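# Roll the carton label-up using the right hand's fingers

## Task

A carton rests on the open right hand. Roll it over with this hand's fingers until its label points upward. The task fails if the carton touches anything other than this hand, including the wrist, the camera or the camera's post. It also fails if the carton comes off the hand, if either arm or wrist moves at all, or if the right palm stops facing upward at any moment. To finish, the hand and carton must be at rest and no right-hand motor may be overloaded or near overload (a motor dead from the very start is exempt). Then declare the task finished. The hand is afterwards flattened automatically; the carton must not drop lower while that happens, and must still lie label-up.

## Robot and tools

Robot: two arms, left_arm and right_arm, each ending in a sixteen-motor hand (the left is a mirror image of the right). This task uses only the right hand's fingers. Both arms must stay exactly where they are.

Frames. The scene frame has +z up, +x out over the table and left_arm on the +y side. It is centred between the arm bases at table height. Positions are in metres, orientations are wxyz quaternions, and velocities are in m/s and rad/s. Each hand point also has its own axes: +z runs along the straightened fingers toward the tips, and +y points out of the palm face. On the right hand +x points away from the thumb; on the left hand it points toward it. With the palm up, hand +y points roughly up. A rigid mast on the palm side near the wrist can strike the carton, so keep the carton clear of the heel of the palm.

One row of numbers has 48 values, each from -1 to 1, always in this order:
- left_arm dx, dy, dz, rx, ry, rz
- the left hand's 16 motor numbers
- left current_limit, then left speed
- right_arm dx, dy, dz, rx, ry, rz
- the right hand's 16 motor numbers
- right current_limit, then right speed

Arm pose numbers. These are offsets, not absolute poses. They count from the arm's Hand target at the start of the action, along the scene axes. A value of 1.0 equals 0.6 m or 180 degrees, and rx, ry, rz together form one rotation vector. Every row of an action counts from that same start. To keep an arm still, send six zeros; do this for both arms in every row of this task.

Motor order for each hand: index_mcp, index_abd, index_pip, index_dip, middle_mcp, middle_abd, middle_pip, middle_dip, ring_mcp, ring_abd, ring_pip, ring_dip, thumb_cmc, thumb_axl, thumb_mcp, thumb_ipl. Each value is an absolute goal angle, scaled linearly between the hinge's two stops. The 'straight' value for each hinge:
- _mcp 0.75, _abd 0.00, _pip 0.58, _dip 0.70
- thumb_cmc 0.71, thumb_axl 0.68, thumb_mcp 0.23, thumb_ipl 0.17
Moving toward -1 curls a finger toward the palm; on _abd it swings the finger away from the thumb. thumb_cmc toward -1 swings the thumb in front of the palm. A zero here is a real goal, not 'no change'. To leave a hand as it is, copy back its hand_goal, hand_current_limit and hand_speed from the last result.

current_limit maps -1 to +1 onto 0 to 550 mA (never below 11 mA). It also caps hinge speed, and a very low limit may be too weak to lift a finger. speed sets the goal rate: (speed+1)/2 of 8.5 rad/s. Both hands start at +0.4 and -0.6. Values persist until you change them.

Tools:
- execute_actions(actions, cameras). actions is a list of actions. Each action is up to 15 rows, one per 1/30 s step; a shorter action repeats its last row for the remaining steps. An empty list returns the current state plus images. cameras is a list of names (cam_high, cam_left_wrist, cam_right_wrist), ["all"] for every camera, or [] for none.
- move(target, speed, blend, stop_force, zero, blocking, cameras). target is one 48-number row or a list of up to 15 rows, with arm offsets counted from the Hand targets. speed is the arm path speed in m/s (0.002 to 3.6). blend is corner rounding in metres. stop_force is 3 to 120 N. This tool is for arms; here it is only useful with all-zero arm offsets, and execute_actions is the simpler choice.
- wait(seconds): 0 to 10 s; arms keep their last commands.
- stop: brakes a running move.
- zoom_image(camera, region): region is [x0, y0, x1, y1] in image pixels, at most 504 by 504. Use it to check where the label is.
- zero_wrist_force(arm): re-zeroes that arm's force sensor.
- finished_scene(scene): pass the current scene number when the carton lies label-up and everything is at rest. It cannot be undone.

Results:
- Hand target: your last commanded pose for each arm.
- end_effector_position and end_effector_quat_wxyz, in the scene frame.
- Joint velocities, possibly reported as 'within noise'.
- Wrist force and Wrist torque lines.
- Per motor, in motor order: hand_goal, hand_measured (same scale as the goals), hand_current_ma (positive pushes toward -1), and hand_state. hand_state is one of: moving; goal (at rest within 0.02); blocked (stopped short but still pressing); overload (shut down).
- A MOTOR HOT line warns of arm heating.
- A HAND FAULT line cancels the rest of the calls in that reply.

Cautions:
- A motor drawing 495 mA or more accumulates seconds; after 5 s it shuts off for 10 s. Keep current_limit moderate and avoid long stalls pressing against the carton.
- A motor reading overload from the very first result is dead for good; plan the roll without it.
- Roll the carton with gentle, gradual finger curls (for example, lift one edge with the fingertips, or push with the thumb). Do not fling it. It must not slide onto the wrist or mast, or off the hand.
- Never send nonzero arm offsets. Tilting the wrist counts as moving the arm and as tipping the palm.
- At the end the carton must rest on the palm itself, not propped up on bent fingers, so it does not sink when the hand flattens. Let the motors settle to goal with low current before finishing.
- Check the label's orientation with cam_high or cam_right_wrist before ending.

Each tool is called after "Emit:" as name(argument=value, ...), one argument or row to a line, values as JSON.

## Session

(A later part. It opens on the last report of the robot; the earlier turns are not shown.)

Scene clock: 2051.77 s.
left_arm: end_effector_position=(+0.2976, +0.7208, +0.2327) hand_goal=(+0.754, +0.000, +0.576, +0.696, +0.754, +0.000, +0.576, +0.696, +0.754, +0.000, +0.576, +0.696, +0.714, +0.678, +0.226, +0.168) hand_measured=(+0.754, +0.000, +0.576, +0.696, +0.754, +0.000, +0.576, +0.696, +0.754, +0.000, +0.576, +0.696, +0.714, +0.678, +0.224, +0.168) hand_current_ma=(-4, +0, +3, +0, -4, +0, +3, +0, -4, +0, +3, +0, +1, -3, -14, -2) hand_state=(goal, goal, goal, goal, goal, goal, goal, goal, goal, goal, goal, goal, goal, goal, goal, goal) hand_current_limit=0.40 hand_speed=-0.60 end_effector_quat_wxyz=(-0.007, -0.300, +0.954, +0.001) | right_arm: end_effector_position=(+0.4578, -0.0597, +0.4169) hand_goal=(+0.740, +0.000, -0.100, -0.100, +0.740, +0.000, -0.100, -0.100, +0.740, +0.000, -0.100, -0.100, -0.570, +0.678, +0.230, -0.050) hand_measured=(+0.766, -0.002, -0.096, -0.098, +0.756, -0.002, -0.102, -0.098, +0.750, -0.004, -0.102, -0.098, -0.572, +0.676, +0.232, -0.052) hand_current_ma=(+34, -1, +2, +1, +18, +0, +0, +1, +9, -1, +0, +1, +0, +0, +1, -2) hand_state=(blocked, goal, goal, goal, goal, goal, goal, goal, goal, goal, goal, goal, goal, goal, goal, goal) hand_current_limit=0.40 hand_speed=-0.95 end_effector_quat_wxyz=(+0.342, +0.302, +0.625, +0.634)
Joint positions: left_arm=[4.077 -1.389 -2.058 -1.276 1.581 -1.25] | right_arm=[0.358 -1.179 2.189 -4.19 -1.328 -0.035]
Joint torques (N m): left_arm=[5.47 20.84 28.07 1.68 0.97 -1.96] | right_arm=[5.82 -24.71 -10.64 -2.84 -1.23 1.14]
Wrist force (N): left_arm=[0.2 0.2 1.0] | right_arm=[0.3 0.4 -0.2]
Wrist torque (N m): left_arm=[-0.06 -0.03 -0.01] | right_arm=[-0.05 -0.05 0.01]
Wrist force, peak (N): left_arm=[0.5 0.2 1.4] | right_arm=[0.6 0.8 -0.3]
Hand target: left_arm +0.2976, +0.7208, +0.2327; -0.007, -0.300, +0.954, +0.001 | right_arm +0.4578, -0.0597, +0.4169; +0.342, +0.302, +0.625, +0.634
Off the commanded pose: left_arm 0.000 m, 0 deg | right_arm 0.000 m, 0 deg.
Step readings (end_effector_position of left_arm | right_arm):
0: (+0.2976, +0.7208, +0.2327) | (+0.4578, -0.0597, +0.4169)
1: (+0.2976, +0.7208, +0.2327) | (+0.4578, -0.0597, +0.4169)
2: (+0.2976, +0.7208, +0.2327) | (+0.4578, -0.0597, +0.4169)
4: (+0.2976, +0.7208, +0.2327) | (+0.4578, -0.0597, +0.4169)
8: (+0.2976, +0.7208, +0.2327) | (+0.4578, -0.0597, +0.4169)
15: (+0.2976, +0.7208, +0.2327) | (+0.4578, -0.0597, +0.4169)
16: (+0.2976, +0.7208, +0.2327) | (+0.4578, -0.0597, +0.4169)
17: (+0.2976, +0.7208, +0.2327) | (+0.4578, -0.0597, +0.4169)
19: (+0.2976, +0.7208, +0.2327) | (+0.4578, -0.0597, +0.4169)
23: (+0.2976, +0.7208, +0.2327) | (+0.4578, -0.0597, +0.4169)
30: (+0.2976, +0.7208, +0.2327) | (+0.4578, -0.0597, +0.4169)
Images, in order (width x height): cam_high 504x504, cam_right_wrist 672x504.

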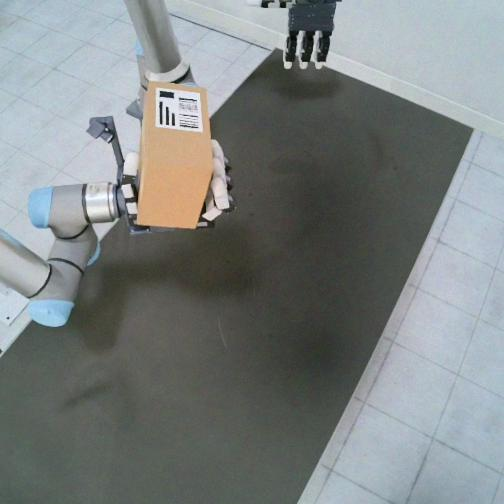

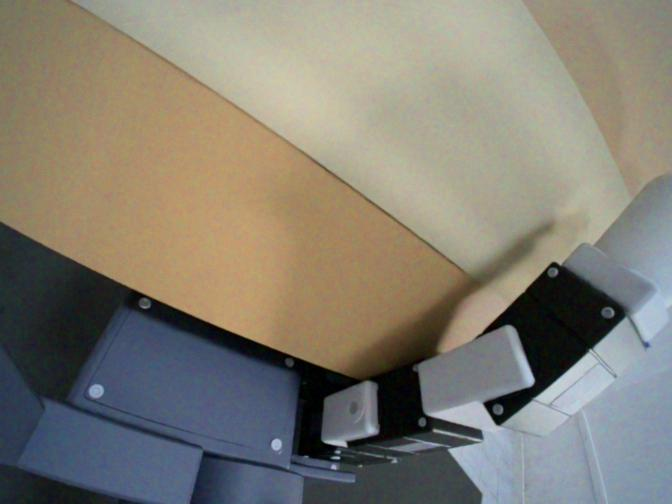

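Emit:
execute_actions(
  actions=[
    [[0,0,0,0,0,0,0.754,0,0.576,0.696,0.754,0,0.576,0.696,0.754,0,0.576,0.696,0.714,0.678,0.226,0.168,0.4,-0.6,0,0,0,0,0,0,0.74,0,-0.1,-0.1,0.74,0,-0.1,-0.1,0.74,0,-0.1,-0.1,-0.571,0.678,0.25,0.05,0.4,-0.95]],
    [[0,0,0,0,0,0,0.754,0,0.576,0.696,0.754,0,0.576,0.696,0.754,0,0.576,0.696,0.714,0.678,0.226,0.168,0.4,-0.6,0,0,0,0,0,0,0.74,0,-0.1,-0.1,0.74,0,-0.1,-0.1,0.74,0,-0.1,-0.1,-0.571,0.678,0.25,0.05,0.4,-0.95]],
  ],
  cameras=["cam_high","cam_right_wrist"],
)

Emit:
zoom_image(
  camera="cam_high",
  region=[80, 70, 290, 250],
)

Emit:
zoom_image(
  camera="cam_right_wrist",
  region=[250, 150, 672, 504],
)

Scene clock: 2077.13 s.
left_arm: end_effector_position=(+0.2976, +0.7208, +0.2327) hand_goal=(+0.754, +0.000, +0.576, +0.696, +0.754, +0.000, +0.576, +0.696, +0.754, +0.000, +0.576, +0.696, +0.714, +0.678, +0.226, +0.168) hand_measured=(+0.754, +0.000, +0.576, +0.696, +0.754, +0.000, +0.576, +0.696, +0.754, +0.000, +0.576, +0.696, +0.714, +0.678, +0.224, +0.168) hand_current_ma=(-4, +0, +3, +0, -4, +0, +3, +0, -4, +0, +3, +0, +1, -3, -14, -2) hand_state=(goal, goal, goal, goal, goal, goal, goal, goal, goal, goal, goal, goal, goal, goal, goal, goal) hand_current_limit=0.40 hand_speed=-0.60 end_effector_quat_wxyz=(-0.007, -0.300, +0.954, +0.001) | right_arm: end_effector_position=(+0.4578, -0.0597, +0.4169) hand_goal=(+0.740, +0.000, -0.100, -0.100, +0.740, +0.000, -0.100, -0.100, +0.740, +0.000, -0.100, -0.100, -0.570, +0.678, +0.250, +0.050) hand_measured=(+0.764, -0.002, -0.096, -0.098, +0.756, -0.002, -0.102, -0.098, +0.750, -0.004, -0.102, -0.098, -0.572, +0.676, +0.248, +0.048) hand_current_ma=(+34, -1, +2, +1, +18, +0, +0, +1, +9, -1, +0, +1, +0, +0, -2, -1) hand_state=(blocked, goal, goal, goal, goal, goal, goal, goal, goal, goal, goal, goal, goal, goal, goal, goal) hand_current_limit=0.40 hand_speed=-0.95 end_effector_quat_wxyz=(+0.342, +0.302, +0.625, +0.634)
Joint positions: left_arm=[4.077 -1.389 -2.058 -1.276 1.581 -1.25] | right_arm=[0.358 -1.179 2.189 -4.19 -1.328 -0.035]
Joint torques (N m): left_arm=[6.12 20.17 28.91 1.81 0.96 -2.09] | right_arm=[6.63 -22.82 -10.67 -2.98 -1.22 0.93]
Wrist force (N): left_arm=[0.2 0.2 1.1] | right_arm=[0.4 0.4 -0.2]
Wrist torque (N m): left_arm=[-0.06 -0.03 -0.01] | right_arm=[-0.06 -0.06 0.01]
Wrist force, peak (N): left_arm=[0.2 0.1 1.5] | right_arm=[0.7 0.5 -0.4]
Hand target: left_arm +0.2976, +0.7208, +0.2327; -0.007, -0.300, +0.954, +0.001 | right_arm +0.4578, -0.0597, +0.4169; +0.342, +0.302, +0.625, +0.634
Off the commanded pose: left_arm 0.000 m, 0 deg | right_arm 0.000 m, 0 deg.
Step readings (end_effector_position of left_arm | right_arm):
0: (+0.2976, +0.7208, +0.2327) | (+0.4578, -0.0597, +0.4169)
1: (+0.2976, +0.7208, +0.2327) | (+0.4578, -0.0597, +0.4169)
2: (+0.2976, +0.7208, +0.2327) | (+0.4578, -0.0597, +0.4169)
4: (+0.2976, +0.7208, +0.2327) | (+0.4578, -0.0597, +0.4169)
8: (+0.2976, +0.7208, +0.2327) | (+0.4578, -0.0597, +0.4169)
15: (+0.2976, +0.7208, +0.2327) | (+0.4578, -0.0597, +0.4169)
16: (+0.2976, +0.7208, +0.2327) | (+0.4578, -0.0597, +0.4169)
17: (+0.2976, +0.7208, +0.2327) | (+0.4578, -0.0597, +0.4169)
19: (+0.2976, +0.7208, +0.2327) | (+0.4578, -0.0597, +0.4169)
23: (+0.2976, +0.7208, +0.2327) | (+0.4578, -0.0597, +0.4169)
30: (+0.2976, +0.7208, +0.2327) | (+0.4578, -0.0597, +0.4169)
Images, in order (width x height): cam_high 504x504, cam_right_wrist 672x504.

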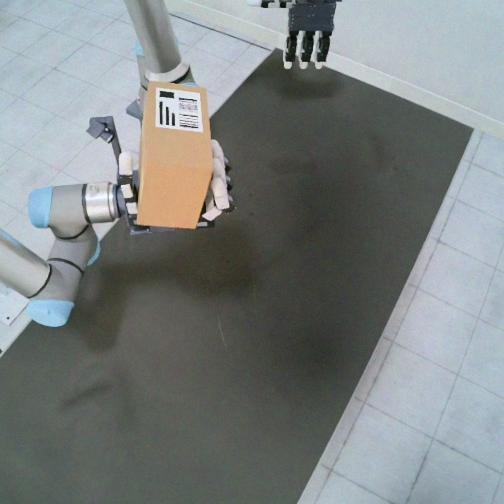

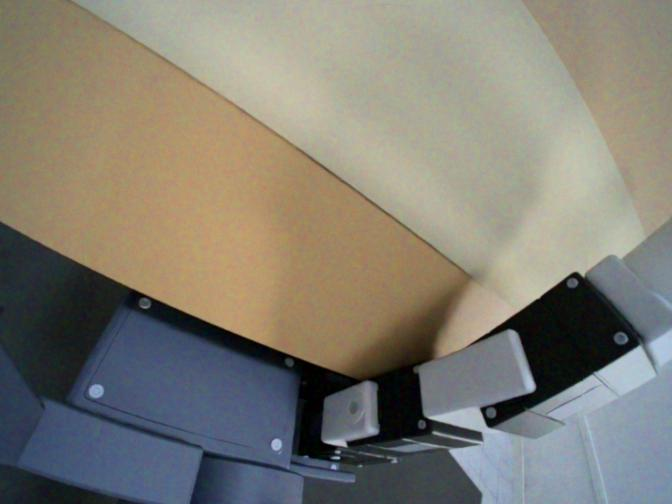

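Scaled by 2.400.

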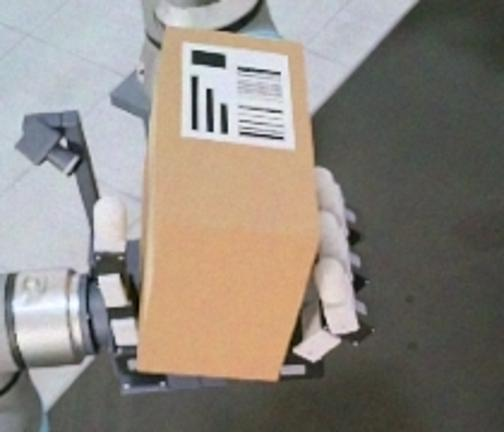

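Scaled by 1.194 from the camera's 672x504 image, which has a finer 960x720 frame.

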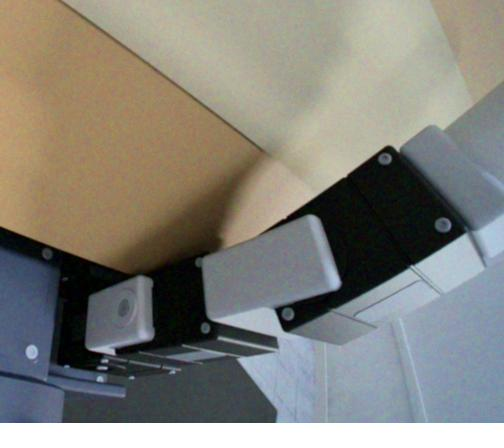

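Emit:
zoom_image(
  camera="cam_right_wrist",
  region=[60, 230, 400, 480],
)

Emit:
zoom_image(
  camera="cam_high",
  region=[110, 130, 250, 250],
)

Scaled by 1.482 from the camera's 672x504 image, which has a finer 960x720 frame.

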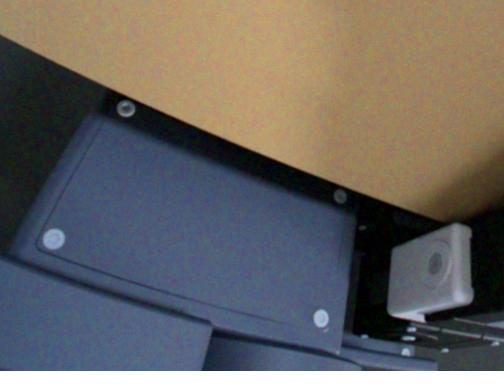

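Scaled by 3.600.

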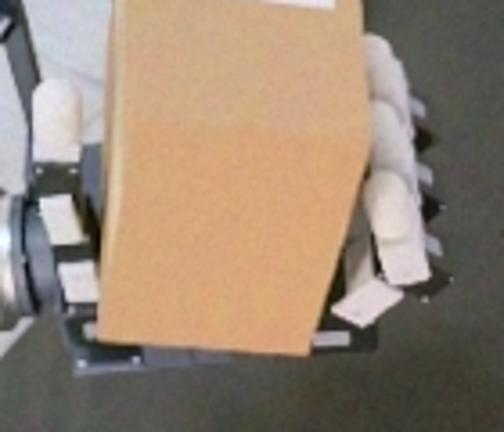

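Emit:
execute_actions(
  actions=[],
)

Emit:
zoom_image(
  camera="cam_high",
  region=[130, 75, 230, 165],
)

Emit:
zoom_image(
  camera="cam_high",
  region=[130, 150, 230, 240],
)

Emit:
zoom_image(
  camera="cam_right_wrist",
  region=[250, 250, 500, 440],
)

Scene clock: 2130.83 s.
left_arm: end_effector_position=(+0.2976, +0.7208, +0.2327) hand_goal=(+0.754, +0.000, +0.576, +0.696, +0.754, +0.000, +0.576, +0.696, +0.754, +0.000, +0.576, +0.696, +0.714, +0.678, +0.226, +0.168) hand_measured=(+0.754, +0.000, +0.576, +0.696, +0.754, +0.000, +0.576, +0.696, +0.754, +0.000, +0.576, +0.696, +0.714, +0.678, +0.224, +0.168) hand_current_ma=(-4, +0, +3, +0, -4, +0, +3, +0, -4, +0, +3, +0, +1, -3, -14, -2) hand_state=(goal, goal, goal, goal, goal, goal, goal, goal, goal, goal, goal, goal, goal, goal, goal, goal) hand_current_limit=0.40 hand_speed=-0.60 end_effector_quat_wxyz=(-0.007, -0.300, +0.954, +0.001) | right_arm: end_effector_position=(+0.4578, -0.0597, +0.4169) hand_goal=(+0.740, +0.000, -0.100, -0.100, +0.740, +0.000, -0.100, -0.100, +0.740, +0.000, -0.100, -0.100, -0.570, +0.678, +0.250, +0.050) hand_measured=(+0.764, -0.002, -0.096, -0.098, +0.756, -0.002, -0.102, -0.098, +0.750, -0.004, -0.102, -0.098, -0.572, +0.676, +0.248, +0.048) hand_current_ma=(+34, -1, +2, +1, +18, +0, +0, +1, +9, -1, +0, +1, +0, +0, -2, -1) hand_state=(blocked, goal, goal, goal, goal, goal, goal, goal, goal, goal, goal, goal, goal, goal, goal, goal) hand_current_limit=0.40 hand_speed=-0.95 end_effector_quat_wxyz=(+0.342, +0.302, +0.625, +0.634)
Joint positions: left_arm=[4.077 -1.389 -2.058 -1.276 1.581 -1.25] | right_arm=[0.358 -1.179 2.189 -4.19 -1.328 -0.035]
Joint velocities: within noise
Joint torques (N m): left_arm=[5.86 20.67 28.57 2.05 0.99 -2.12] | right_arm=[6.59 -23.8 -11.6 -2.95 -1.1 0.27]
Wrist force (N): left_arm=[0.2 0.3 1.0] | right_arm=[0.3 0.2 -0.2]
Wrist torque (N m): left_arm=[-0.04 -0.03 -0.01] | right_arm=[-0.08 -0.05 -0.01]
Wrist force, peak (N): left_arm=[0.4 0.1 1.5] | right_arm=[0.6 0.7 -0.5]
Hand target: left_arm +0.2976, +0.7208, +0.2327; -0.007, -0.300, +0.954, +0.001 | right_arm +0.4578, -0.0597, +0.4169; +0.342, +0.302, +0.625, +0.634
Off the commanded pose: left_arm 0.000 m, 0 deg | right_arm 0.000 m, 0 deg.

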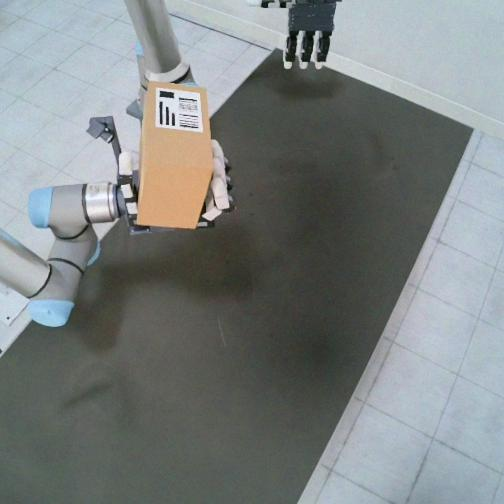

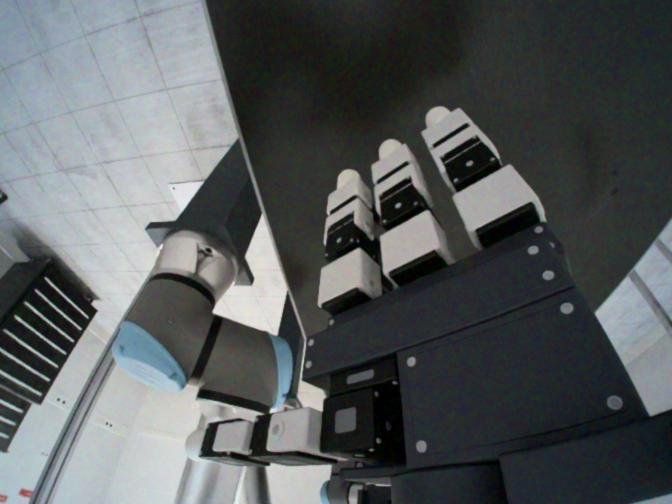

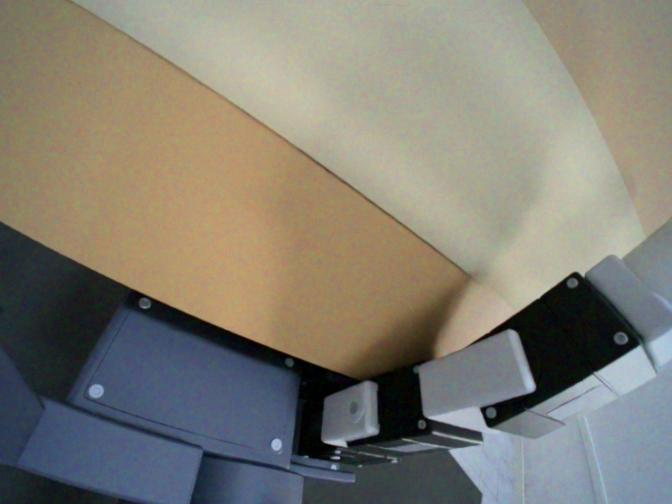

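Scaled by 5.040.

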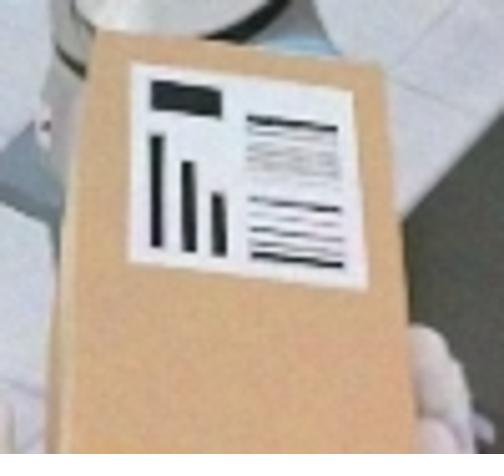

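Scaled by 5.040.

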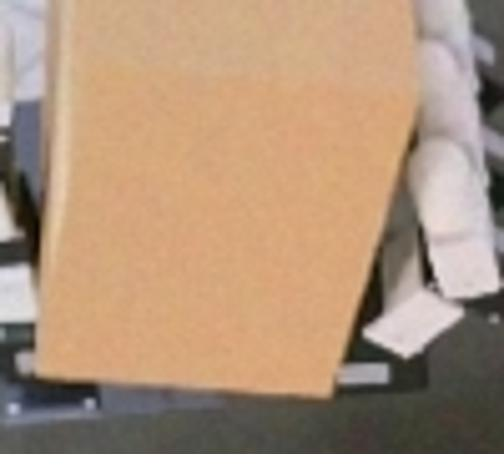

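Scaled by 2.016 from the camera's 672x504 image, which has a finer 960x720 frame.

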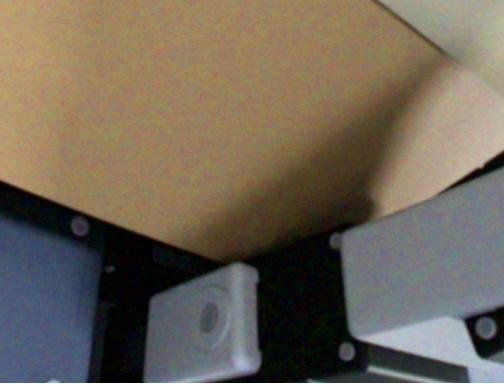

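Emit:
execute_actions(
  actions=[
    [[0,0,0,0,0,0,0.754,0,0.576,0.696,0.754,0,0.576,0.696,0.754,0,0.576,0.696,0.714,0.678,0.226,0.168,0.4,-0.6,0,0,0,0,0,0,0.74,0,-0.1,-0.1,0.74,0,-0.1,-0.1,0.74,0,-0.1,-0.1,-0.571,0.678,0.38,0.05,0.4,-0.95]],
    [[0,0,0,0,0,0,0.754,0,0.576,0.696,0.754,0,0.576,0.696,0.754,0,0.576,0.696,0.714,0.678,0.226,0.168,0.4,-0.6,0,0,0,0,0,0,0.74,0,-0.1,-0.1,0.74,0,-0.1,-0.1,0.74,0,-0.1,-0.1,-0.571,0.678,0.38,0.05,0.4,-0.95]],
  ],
  cameras=["cam_high","cam_right_wrist"],
)

Emit:
zoom_image(
  camera="cam_high",
  region=[110, 130, 250, 250],
)

Emit:
zoom_image(
  camera="cam_right_wrist",
  region=[250, 250, 500, 440],
)

Scene clock: 2200.80 s.
left_arm: end_effector_position=(+0.2976, +0.7208, +0.2327) hand_goal=(+0.754, +0.000, +0.576, +0.696, +0.754, +0.000, +0.576, +0.696, +0.754, +0.000, +0.576, +0.696, +0.714, +0.678, +0.226, +0.168) hand_measured=(+0.754, +0.000, +0.576, +0.696, +0.754, +0.000, +0.576, +0.696, +0.754, +0.000, +0.576, +0.696, +0.714, +0.678, +0.224, +0.168) hand_current_ma=(-4, +0, +3, +0, -4, +0, +3, +0, -4, +0, +3, +0, +1, -3, -14, -2) hand_state=(goal, goal, goal, goal, goal, goal, goal, goal, goal, goal, goal, goal, goal, goal, goal, goal) hand_current_limit=0.40 hand_speed=-0.60 end_effector_quat_wxyz=(-0.007, -0.300, +0.954, +0.001) | right_arm: end_effector_position=(+0.4578, -0.0597, +0.4169) hand_goal=(+0.740, +0.000, -0.100, -0.100, +0.740, +0.000, -0.100, -0.100, +0.740, +0.000, -0.100, -0.100, -0.570, +0.678, +0.380, +0.050) hand_measured=(+0.764, -0.002, -0.096, -0.098, +0.756, -0.002, -0.102, -0.098, +0.750, -0.004, -0.102, -0.098, -0.572, +0.676, +0.378, +0.048) hand_current_ma=(+33, -1, +2, +1, +18, +0, +0, +1, +9, -1, +0, +1, +0, +0, -1, -1) hand_state=(blocked, goal, goal, goal, goal, goal, goal, goal, goal, goal, goal, goal, goal, goal, goal, goal) hand_current_limit=0.40 hand_speed=-0.95 end_effector_quat_wxyz=(+0.342, +0.302, +0.625, +0.634)
Joint positions: left_arm=[4.077 -1.389 -2.058 -1.276 1.581 -1.25] | right_arm=[0.358 -1.179 2.189 -4.19 -1.328 -0.035]
Joint torques (N m): left_arm=[5.47 20.97 28.79 2.21 1 -1.85] | right_arm=[7.19 -22.57 -12.66 -2.95 -0.98 -0.7]
Wrist force (N): left_arm=[0.1 0.0 1.2] | right_arm=[0.3 0.6 -0.4]
Wrist torque (N m): left_arm=[-0.10 -0.01 -0.02] | right_arm=[-0.02 -0.05 0.01]
Wrist force, peak (N): left_arm=[0.2 0.3 1.5] | right_arm=[0.3 0.9 -0.5]
Hand target: left_arm +0.2976, +0.7208, +0.2327; -0.007, -0.300, +0.954, +0.001 | right_arm +0.4578, -0.0597, +0.4169; +0.342, +0.302, +0.625, +0.634
Off the commanded pose: left_arm 0.000 m, 0 deg | right_arm 0.000 m, 0 deg.
Step readings (end_effector_position of left_arm | right_arm):
0: (+0.2976, +0.7208, +0.2327) | (+0.4578, -0.0597, +0.4169)
1: (+0.2976, +0.7208, +0.2327) | (+0.4578, -0.0597, +0.4169)
2: (+0.2976, +0.7208, +0.2327) | (+0.4578, -0.0597, +0.4169)
4: (+0.2976, +0.7208, +0.2327) | (+0.4578, -0.0597, +0.4169)
8: (+0.2976, +0.7208, +0.2327) | (+0.4578, -0.0597, +0.4169)
15: (+0.2976, +0.7208, +0.2327) | (+0.4578, -0.0597, +0.4169)
16: (+0.2976, +0.7208, +0.2327) | (+0.4578, -0.0597, +0.4169)
17: (+0.2976, +0.7208, +0.2327) | (+0.4578, -0.0597, +0.4169)
19: (+0.2976, +0.7208, +0.2327) | (+0.4578, -0.0597, +0.4169)
23: (+0.2976, +0.7208, +0.2327) | (+0.4578, -0.0597, +0.4169)
30: (+0.2976, +0.7208, +0.2327) | (+0.4578, -0.0597, +0.4169)
Images, in order (width x height): cam_high 504x504, cam_right_wrist 672x504.

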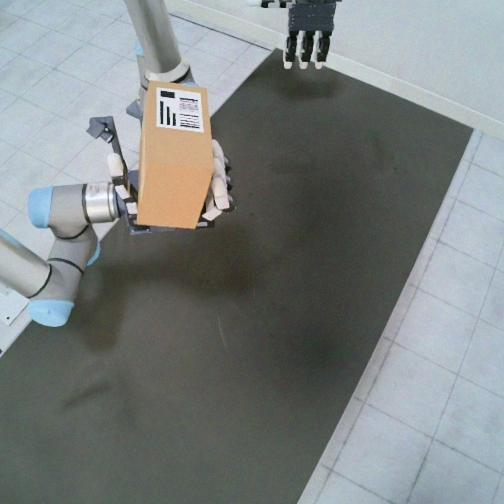

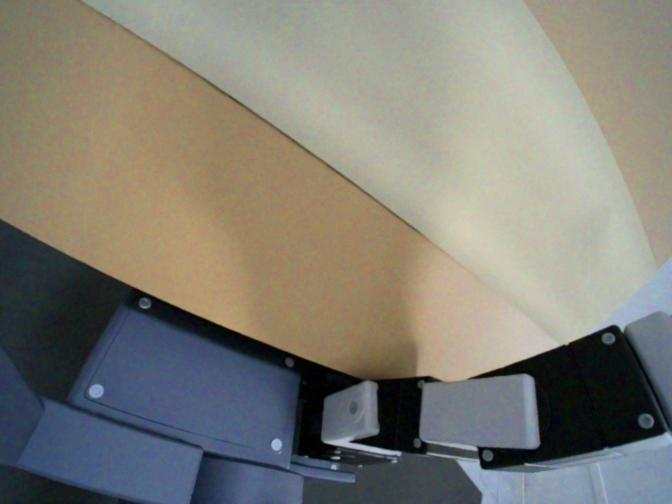

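Scaled by 3.600.

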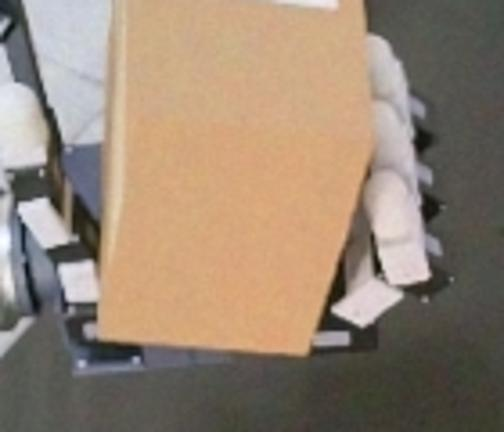

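Scaled by 2.016 from the camera's 672x504 image, which has a finer 960x720 frame.

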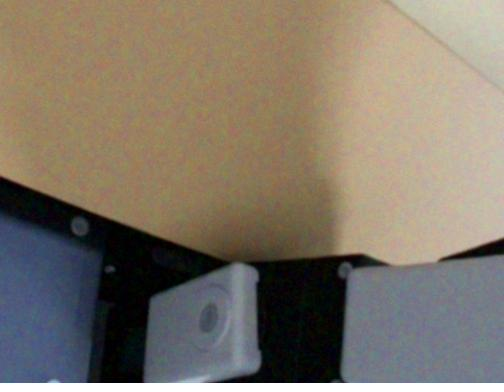

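Emit:
execute_actions(
  actions=[
    [[0,0,0,0,0,0,0.754,0,0.576,0.696,0.754,0,0.576,0.696,0.754,0,0.576,0.696,0.714,0.678,0.226,0.168,0.4,-0.6,0,0,0,0,0,0,0.74,0,-0.1,-0.1,0.74,0,-0.1,-0.1,0.74,0,-0.1,-0.1,-0.5,0.678,0.38,0.05,0.4,-0.97]],
    [[0,0,0,0,0,0,0.754,0,0.576,0.696,0.754,0,0.576,0.696,0.754,0,0.576,0.696,0.714,0.678,0.226,0.168,0.4,-0.6,0,0,0,0,0,0,0.74,0,-0.1,-0.1,0.74,0,-0.1,-0.1,0.74,0,-0.1,-0.1,-0.5,0.678,0.38,0.05,0.4,-0.97]],
  ],
  cameras=["cam_high","cam_right_wrist"],
)

Emit:
zoom_image(
  camera="cam_high",
  region=[110, 130, 250, 250],
)

Emit:
zoom_image(
  camera="cam_right_wrist",
  region=[250, 250, 500, 440],
)

Scene clock: 2220.13 s.
left_arm: end_effector_position=(+0.2976, +0.7208, +0.2327) hand_goal=(+0.754, +0.000, +0.576, +0.696, +0.754, +0.000, +0.576, +0.696, +0.754, +0.000, +0.576, +0.696, +0.714, +0.678, +0.226, +0.168) hand_measured=(+0.754, +0.000, +0.576, +0.696, +0.754, +0.000, +0.576, +0.696, +0.754, +0.000, +0.576, +0.696, +0.714, +0.678, +0.224, +0.168) hand_current_ma=(-4, +0, +3, +0, -4, +0, +3, +0, -4, +0, +3, +0, +1, -3, -14, -2) hand_state=(goal, goal, goal, goal, goal, goal, goal, goal, goal, goal, goal, goal, goal, goal, goal, goal) hand_current_limit=0.40 hand_speed=-0.60 end_effector_quat_wxyz=(-0.007, -0.300, +0.954, +0.001) | right_arm: end_effector_position=(+0.4578, -0.0597, +0.4169) hand_goal=(+0.740, +0.000, -0.100, -0.100, +0.740, +0.000, -0.100, -0.100, +0.740, +0.000, -0.100, -0.100, -0.500, +0.678, +0.380, +0.050) hand_measured=(+0.764, -0.002, -0.096, -0.098, +0.756, -0.002, -0.102, -0.098, +0.750, -0.004, -0.102, -0.098, -0.504, +0.676, +0.378, +0.048) hand_current_ma=(+33, -1, +2, +1, +18, +0, +0, +1, +9, -1, +0, +1, -3, +0, -1, -1) hand_state=(blocked, goal, goal, goal, goal, goal, goal, goal, goal, goal, goal, goal, goal, goal, goal, goal) hand_current_limit=0.40 hand_speed=-0.97 end_effector_quat_wxyz=(+0.342, +0.302, +0.625, +0.634)
Joint positions: left_arm=[4.077 -1.389 -2.058 -1.276 1.581 -1.25] | right_arm=[0.358 -1.179 2.189 -4.19 -1.328 -0.035]
Joint torques (N m): left_arm=[6.88 20.52 28.43 2.32 0.97 -1.92] | right_arm=[6.94 -23.28 -12.66 -2.89 -1.12 -0.85]
Wrist force (N): left_arm=[0.2 0.3 1.3] | right_arm=[0.3 0.3 -0.3]
Wrist torque (N m): left_arm=[-0.06 -0.02 -0.01] | right_arm=[-0.07 -0.05 0.00]
Wrist force, peak (N): left_arm=[0.3 0.1 1.4] | right_arm=[0.5 0.6 -0.6]
Hand target: left_arm +0.2976, +0.7208, +0.2327; -0.007, -0.300, +0.954, +0.001 | right_arm +0.4578, -0.0597, +0.4169; +0.342, +0.302, +0.625, +0.634
Off the commanded pose: left_arm 0.000 m, 0 deg | right_arm 0.000 m, 0 deg.
Step readings (end_effector_position of left_arm | right_arm):
0: (+0.2976, +0.7208, +0.2327) | (+0.4578, -0.0597, +0.4169)
1: (+0.2976, +0.7208, +0.2327) | (+0.4578, -0.0597, +0.4169)
2: (+0.2976, +0.7208, +0.2327) | (+0.4578, -0.0597, +0.4169)
4: (+0.2976, +0.7208, +0.2327) | (+0.4578, -0.0597, +0.4169)
8: (+0.2976, +0.7208, +0.2327) | (+0.4578, -0.0597, +0.4169)
15: (+0.2976, +0.7208, +0.2327) | (+0.4578, -0.0597, +0.4169)
16: (+0.2976, +0.7208, +0.2327) | (+0.4578, -0.0597, +0.4169)
17: (+0.2976, +0.7208, +0.2327) | (+0.4578, -0.0597, +0.4169)
19: (+0.2976, +0.7208, +0.2327) | (+0.4578, -0.0597, +0.4169)
23: (+0.2976, +0.7208, +0.2327) | (+0.4578, -0.0597, +0.4169)
30: (+0.2976, +0.7208, +0.2327) | (+0.4578, -0.0597, +0.4169)
Images, in order (width x height): cam_high 504x504, cam_right_wrist 672x504.

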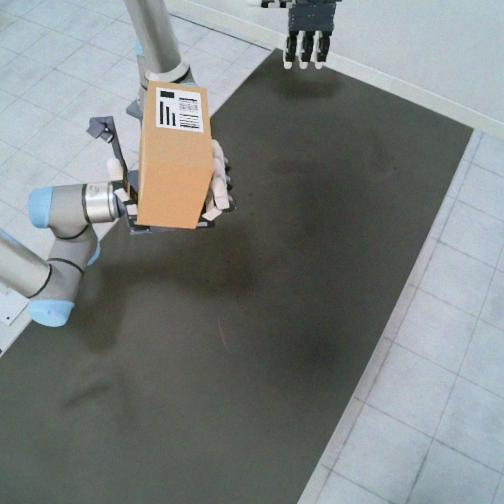

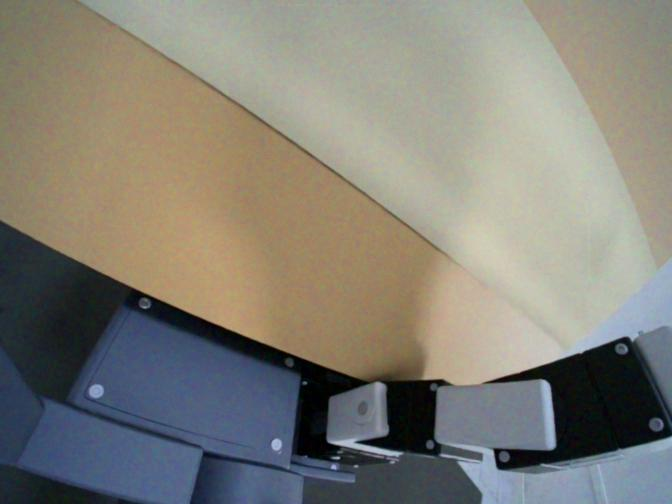

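Scaled by 3.600.

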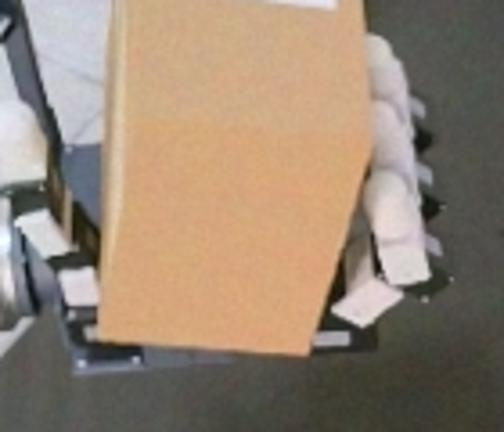

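Scaled by 2.016 from the camera's 672x504 image, which has a finer 960x720 frame.

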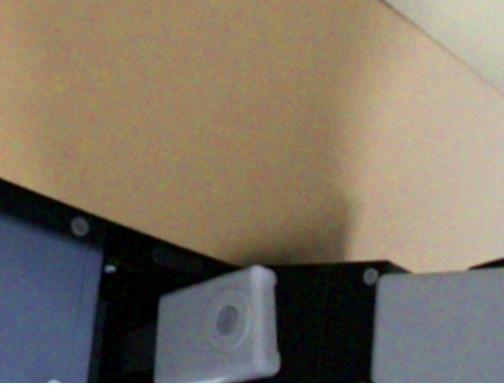

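Emit:
execute_actions(
  actions=[
    [[0,0,0,0,0,0,0.754,0,0.576,0.696,0.754,0,0.576,0.696,0.754,0,0.576,0.696,0.714,0.678,0.226,0.168,0.4,-0.6,0,0,0,0,0,0,0.74,0,-0.1,-0.1,0.74,0,-0.1,-0.1,0.74,0,-0.1,-0.1,-0.4,0.678,0.38,0.05,0.4,-0.97]],
    [[0,0,0,0,0,0,0.754,0,0.576,0.696,0.754,0,0.576,0.696,0.754,0,0.576,0.696,0.714,0.678,0.226,0.168,0.4,-0.6,0,0,0,0,0,0,0.74,0,-0.1,-0.1,0.74,0,-0.1,-0.1,0.74,0,-0.1,-0.1,-0.4,0.678,0.38,0.05,0.4,-0.97]],
  ],
  cameras=["cam_high","cam_right_wrist"],
)

Emit:
zoom_image(
  camera="cam_high",
  region=[110, 130, 250, 250],
)

Emit:
zoom_image(
  camera="cam_right_wrist",
  region=[250, 250, 500, 440],
)

Scene clock: 2232.73 s.
left_arm: end_effector_position=(+0.2976, +0.7208, +0.2327) hand_goal=(+0.754, +0.000, +0.576, +0.696, +0.754, +0.000, +0.576, +0.696, +0.754, +0.000, +0.576, +0.696, +0.714, +0.678, +0.226, +0.168) hand_measured=(+0.754, +0.000, +0.576, +0.696, +0.754, +0.000, +0.576, +0.696, +0.754, +0.000, +0.576, +0.696, +0.714, +0.678, +0.224, +0.168) hand_current_ma=(-4, +0, +3, +0, -4, +0, +3, +0, -4, +0, +3, +0, +1, -3, -14, -2) hand_state=(goal, goal, goal, goal, goal, goal, goal, goal, goal, goal, goal, goal, goal, goal, goal, goal) hand_current_limit=0.40 hand_speed=-0.60 end_effector_quat_wxyz=(-0.007, -0.300, +0.954, +0.001) | right_arm: end_effector_position=(+0.4578, -0.0597, +0.4169) hand_goal=(+0.740, +0.000, -0.100, -0.100, +0.740, +0.000, -0.100, -0.100, +0.740, +0.000, -0.100, -0.100, -0.400, +0.678, +0.380, +0.050) hand_measured=(+0.764, -0.002, -0.096, -0.098, +0.756, -0.002, -0.102, -0.098, +0.750, -0.004, -0.102, -0.098, -0.402, +0.676, +0.378, +0.048) hand_current_ma=(+33, -1, +2, +1, +18, +0, +0, +1, +9, -1, +0, +1, -1, +0, -1, -1) hand_state=(blocked, goal, goal, goal, goal, goal, goal, goal, goal, goal, goal, goal, goal, goal, goal, goal) hand_current_limit=0.40 hand_speed=-0.97 end_effector_quat_wxyz=(+0.342, +0.302, +0.625, +0.634)
Joint positions: left_arm=[4.077 -1.389 -2.058 -1.276 1.581 -1.25] | right_arm=[0.358 -1.179 2.189 -4.19 -1.328 -0.035]
Joint torques (N m): left_arm=[5.93 20.28 28.96 2.38 1.01 -1.93] | right_arm=[7.13 -24.09 -12.99 -2.62 -1.15 -1.17]
Wrist force (N): left_arm=[-0.2 0.0 0.9] | right_arm=[0.2 0.2 -0.4]
Wrist torque (N m): left_arm=[-0.08 0.02 -0.03] | right_arm=[-0.08 -0.04 -0.01]
Wrist force, peak (N): left_arm=[0.4 0.4 1.3] | right_arm=[0.4 0.8 -0.5]
Hand target: left_arm +0.2976, +0.7208, +0.2327; -0.007, -0.300, +0.954, +0.001 | right_arm +0.4578, -0.0597, +0.4169; +0.342, +0.302, +0.625, +0.634
Off the commanded pose: left_arm 0.000 m, 0 deg | right_arm 0.000 m, 0 deg.
Step readings (end_effector_position of left_arm | right_arm):
0: (+0.2976, +0.7208, +0.2327) | (+0.4578, -0.0597, +0.4169)
1: (+0.2976, +0.7208, +0.2327) | (+0.4578, -0.0597, +0.4169)
2: (+0.2976, +0.7208, +0.2327) | (+0.4578, -0.0597, +0.4169)
4: (+0.2976, +0.7208, +0.2327) | (+0.4578, -0.0597, +0.4169)
8: (+0.2976, +0.7208, +0.2327) | (+0.4578, -0.0597, +0.4169)
15: (+0.2976, +0.7208, +0.2327) | (+0.4578, -0.0597, +0.4169)
16: (+0.2976, +0.7208, +0.2327) | (+0.4578, -0.0597, +0.4169)
17: (+0.2976, +0.7208, +0.2327) | (+0.4578, -0.0597, +0.4169)
19: (+0.2976, +0.7208, +0.2327) | (+0.4578, -0.0597, +0.4169)
23: (+0.2976, +0.7208, +0.2327) | (+0.4578, -0.0597, +0.4169)
30: (+0.2976, +0.7208, +0.2327) | (+0.4578, -0.0597, +0.4169)
Images, in order (width x height): cam_high 504x504, cam_right_wrist 672x504.

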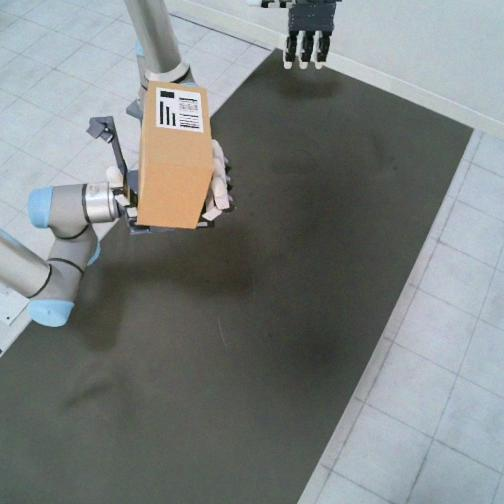

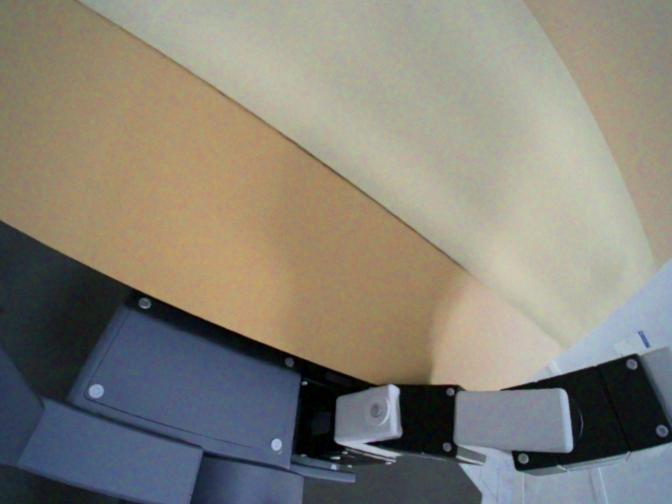

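Scaled by 3.600.

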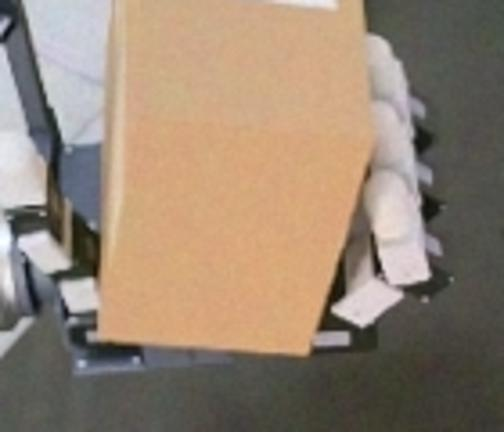

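Scaled by 2.016 from the camera's 672x504 image, which has a finer 960x720 frame.

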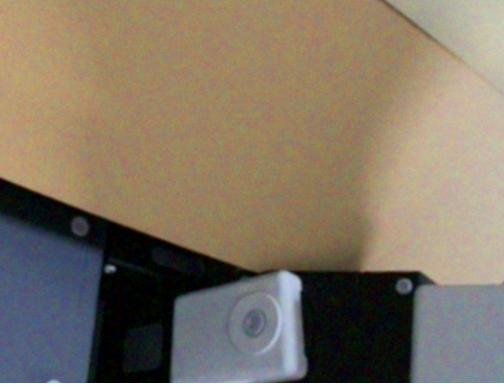

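Emit:
execute_actions(
  actions=[
    [[0,0,0,0,0,0,0.754,0,0.576,0.696,0.754,0,0.576,0.696,0.754,0,0.576,0.696,0.714,0.678,0.226,0.168,0.4,-0.6,0,0,0,0,0,0,0.74,0,-0.1,-0.1,0.74,0,-0.1,-0.1,0.74,0,-0.1,-0.1,-0.2,0.678,0.38,0.05,0.4,-0.97]],
    [[0,0,0,0,0,0,0.754,0,0.576,0.696,0.754,0,0.576,0.696,0.754,0,0.576,0.696,0.714,0.678,0.226,0.168,0.4,-0.6,0,0,0,0,0,0,0.74,0,-0.1,-0.1,0.74,0,-0.1,-0.1,0.74,0,-0.1,-0.1,-0.2,0.678,0.38,0.05,0.4,-0.97]],
    [[0,0,0,0,0,0,0.754,0,0.576,0.696,0.754,0,0.576,0.696,0.754,0,0.576,0.696,0.714,0.678,0.226,0.168,0.4,-0.6,0,0,0,0,0,0,0.74,0,-0.1,-0.1,0.74,0,-0.1,-0.1,0.74,0,-0.1,-0.1,-0.2,0.678,0.38,0.05,0.4,-0.97]],
  ],
  cameras=["cam_high","cam_right_wrist"],
)

Emit:
zoom_image(
  camera="cam_high",
  region=[110, 130, 250, 250],
)

Emit:
zoom_image(
  camera="cam_right_wrist",
  region=[250, 250, 500, 440],
)

Scene clock: 2438.93 s.
left_arm: end_effector_position=(+0.2976, +0.7208, +0.2327) hand_goal=(+0.754, +0.000, +0.576, +0.696, +0.754, +0.000, +0.576, +0.696, +0.754, +0.000, +0.576, +0.696, +0.714, +0.678, +0.226, +0.168) hand_measured=(+0.754, +0.000, +0.576, +0.696, +0.754, +0.000, +0.576, +0.696, +0.754, +0.000, +0.576, +0.696, +0.714, +0.678, +0.224, +0.168) hand_current_ma=(-4, +0, +3, +0, -4, +0, +3, +0, -4, +0, +3, +0, +1, -3, -14, -2) hand_state=(goal, goal, goal, goal, goal, goal, goal, goal, goal, goal, goal, goal, goal, goal, goal, goal) hand_current_limit=0.40 hand_speed=-0.60 end_effector_quat_wxyz=(-0.007, -0.300, +0.954, +0.001) | right_arm: end_effector_position=(+0.4578, -0.0597, +0.4169) hand_goal=(+0.740, +0.000, -0.100, -0.100, +0.740, +0.000, -0.100, -0.100, +0.740, +0.000, -0.100, -0.100, -0.200, +0.678, +0.380, +0.050) hand_measured=(+0.764, -0.002, -0.096, -0.098, +0.756, -0.002, -0.102, -0.098, +0.750, -0.004, -0.102, -0.098, -0.200, +0.676, +0.378, +0.048) hand_current_ma=(+33, -1, +2, +1, +18, +0, +0, +1, +9, -1, +0, +1, +0, +0, -1, -1) hand_state=(blocked, goal, goal, goal, goal, goal, goal, goal, goal, goal, goal, goal, goal, goal, goal, goal) hand_current_limit=0.40 hand_speed=-0.97 end_effector_quat_wxyz=(+0.342, +0.302, +0.625, +0.634)
Joint positions: left_arm=[4.077 -1.389 -2.058 -1.276 1.581 -1.25] | right_arm=[0.358 -1.179 2.189 -4.19 -1.328 -0.035]
Joint torques (N m): left_arm=[5.71 20.32 28.04 3.28 0.92 -1.89] | right_arm=[6.37 -34.45 -19.55 -0.79 1.04 -2.28]
Wrist force (N): left_arm=[0.2 0.1 1.1] | right_arm=[0.4 0.4 -0.6]
Wrist torque (N m): left_arm=[-0.08 -0.02 -0.01] | right_arm=[-0.04 -0.06 0.03]
Wrist force, peak (N): left_arm=[0.3 0.3 1.5] | right_arm=[0.6 0.7 -0.4]
Hand target: left_arm +0.2976, +0.7208, +0.2327; -0.007, -0.300, +0.954, +0.001 | right_arm +0.4578, -0.0597, +0.4169; +0.342, +0.302, +0.625, +0.634
Off the commanded pose: left_arm 0.000 m, 0 deg | right_arm 0.000 m, 0 deg.
Step readings (end_effector_position of left_arm | right_arm):
0: (+0.2976, +0.7208, +0.2327) | (+0.4578, -0.0597, +0.4169)
1: (+0.2976, +0.7208, +0.2327) | (+0.4578, -0.0597, +0.4169)
2: (+0.2976, +0.7208, +0.2327) | (+0.4578, -0.0597, +0.4169)
4: (+0.2976, +0.7208, +0.2327) | (+0.4578, -0.0597, +0.4169)
8: (+0.2976, +0.7208, +0.2327) | (+0.4578, -0.0597, +0.4169)
15: (+0.2976, +0.7208, +0.2327) | (+0.4578, -0.0597, +0.4169)
16: (+0.2976, +0.7208, +0.2327) | (+0.4578, -0.0597, +0.4169)
17: (+0.2976, +0.7208, +0.2327) | (+0.4578, -0.0597, +0.4169)
19: (+0.2976, +0.7208, +0.2327) | (+0.4578, -0.0597, +0.4169)
23: (+0.2976, +0.7208, +0.2327) | (+0.4578, -0.0597, +0.4169)
30: (+0.2976, +0.7208, +0.2327) | (+0.4578, -0.0597, +0.4169)
31: (+0.2976, +0.7208, +0.2327) | (+0.4578, -0.0597, +0.4169)
32: (+0.2976, +0.7208, +0.2327) | (+0.4578, -0.0597, +0.4169)
34: (+0.2976, +0.7208, +0.2327) | (+0.4578, -0.0597, +0.4169)
38: (+0.2976, +0.7208, +0.2327) | (+0.4578, -0.0597, +0.4169)
45: (+0.2976, +0.7208, +0.2327) | (+0.4578, -0.0597, +0.4169)
Images, in order (width x height): cam_high 504x504, cam_right_wrist 672x504.

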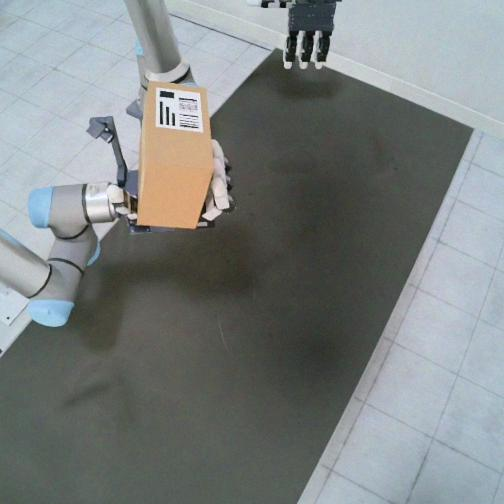

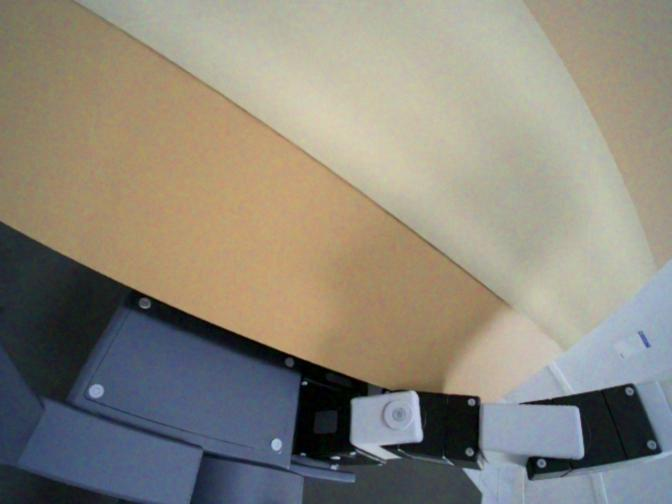

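Scaled by 3.600.

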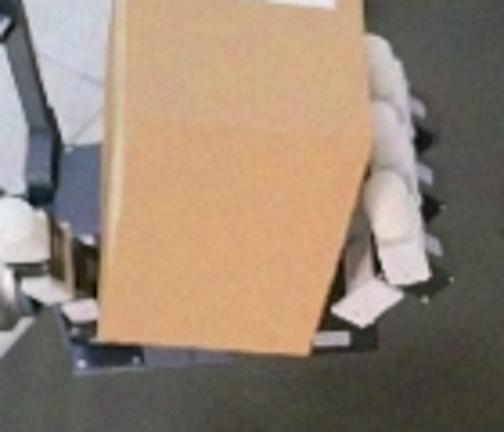

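Scaled by 2.016 from the camera's 672x504 image, which has a finer 960x720 frame.

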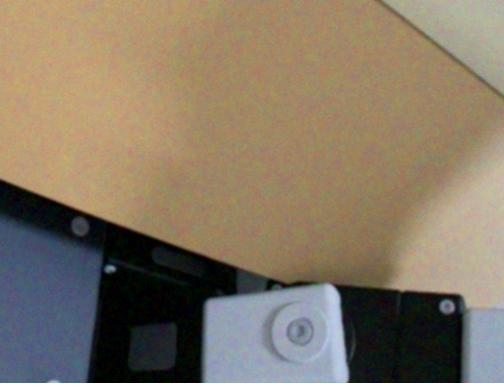

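Emit:
zoom_image(
  camera="cam_high",
  region=[105, 165, 165, 240],
)

Emit:
zoom_image(
  camera="cam_right_wrist",
  region=[280, 340, 480, 480],
)

Scaled by 6.720.

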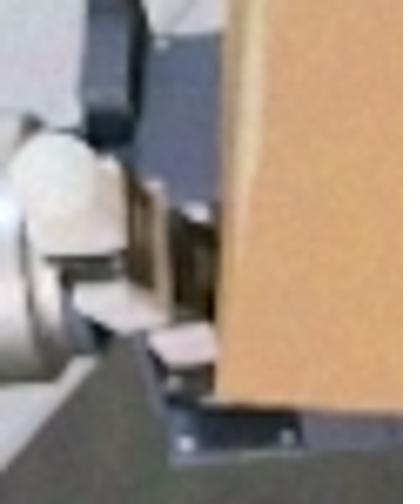

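Scaled by 2.520 from the camera's 672x504 image, which has a finer 960x720 frame.

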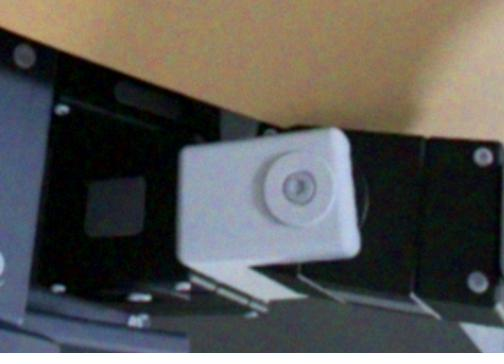

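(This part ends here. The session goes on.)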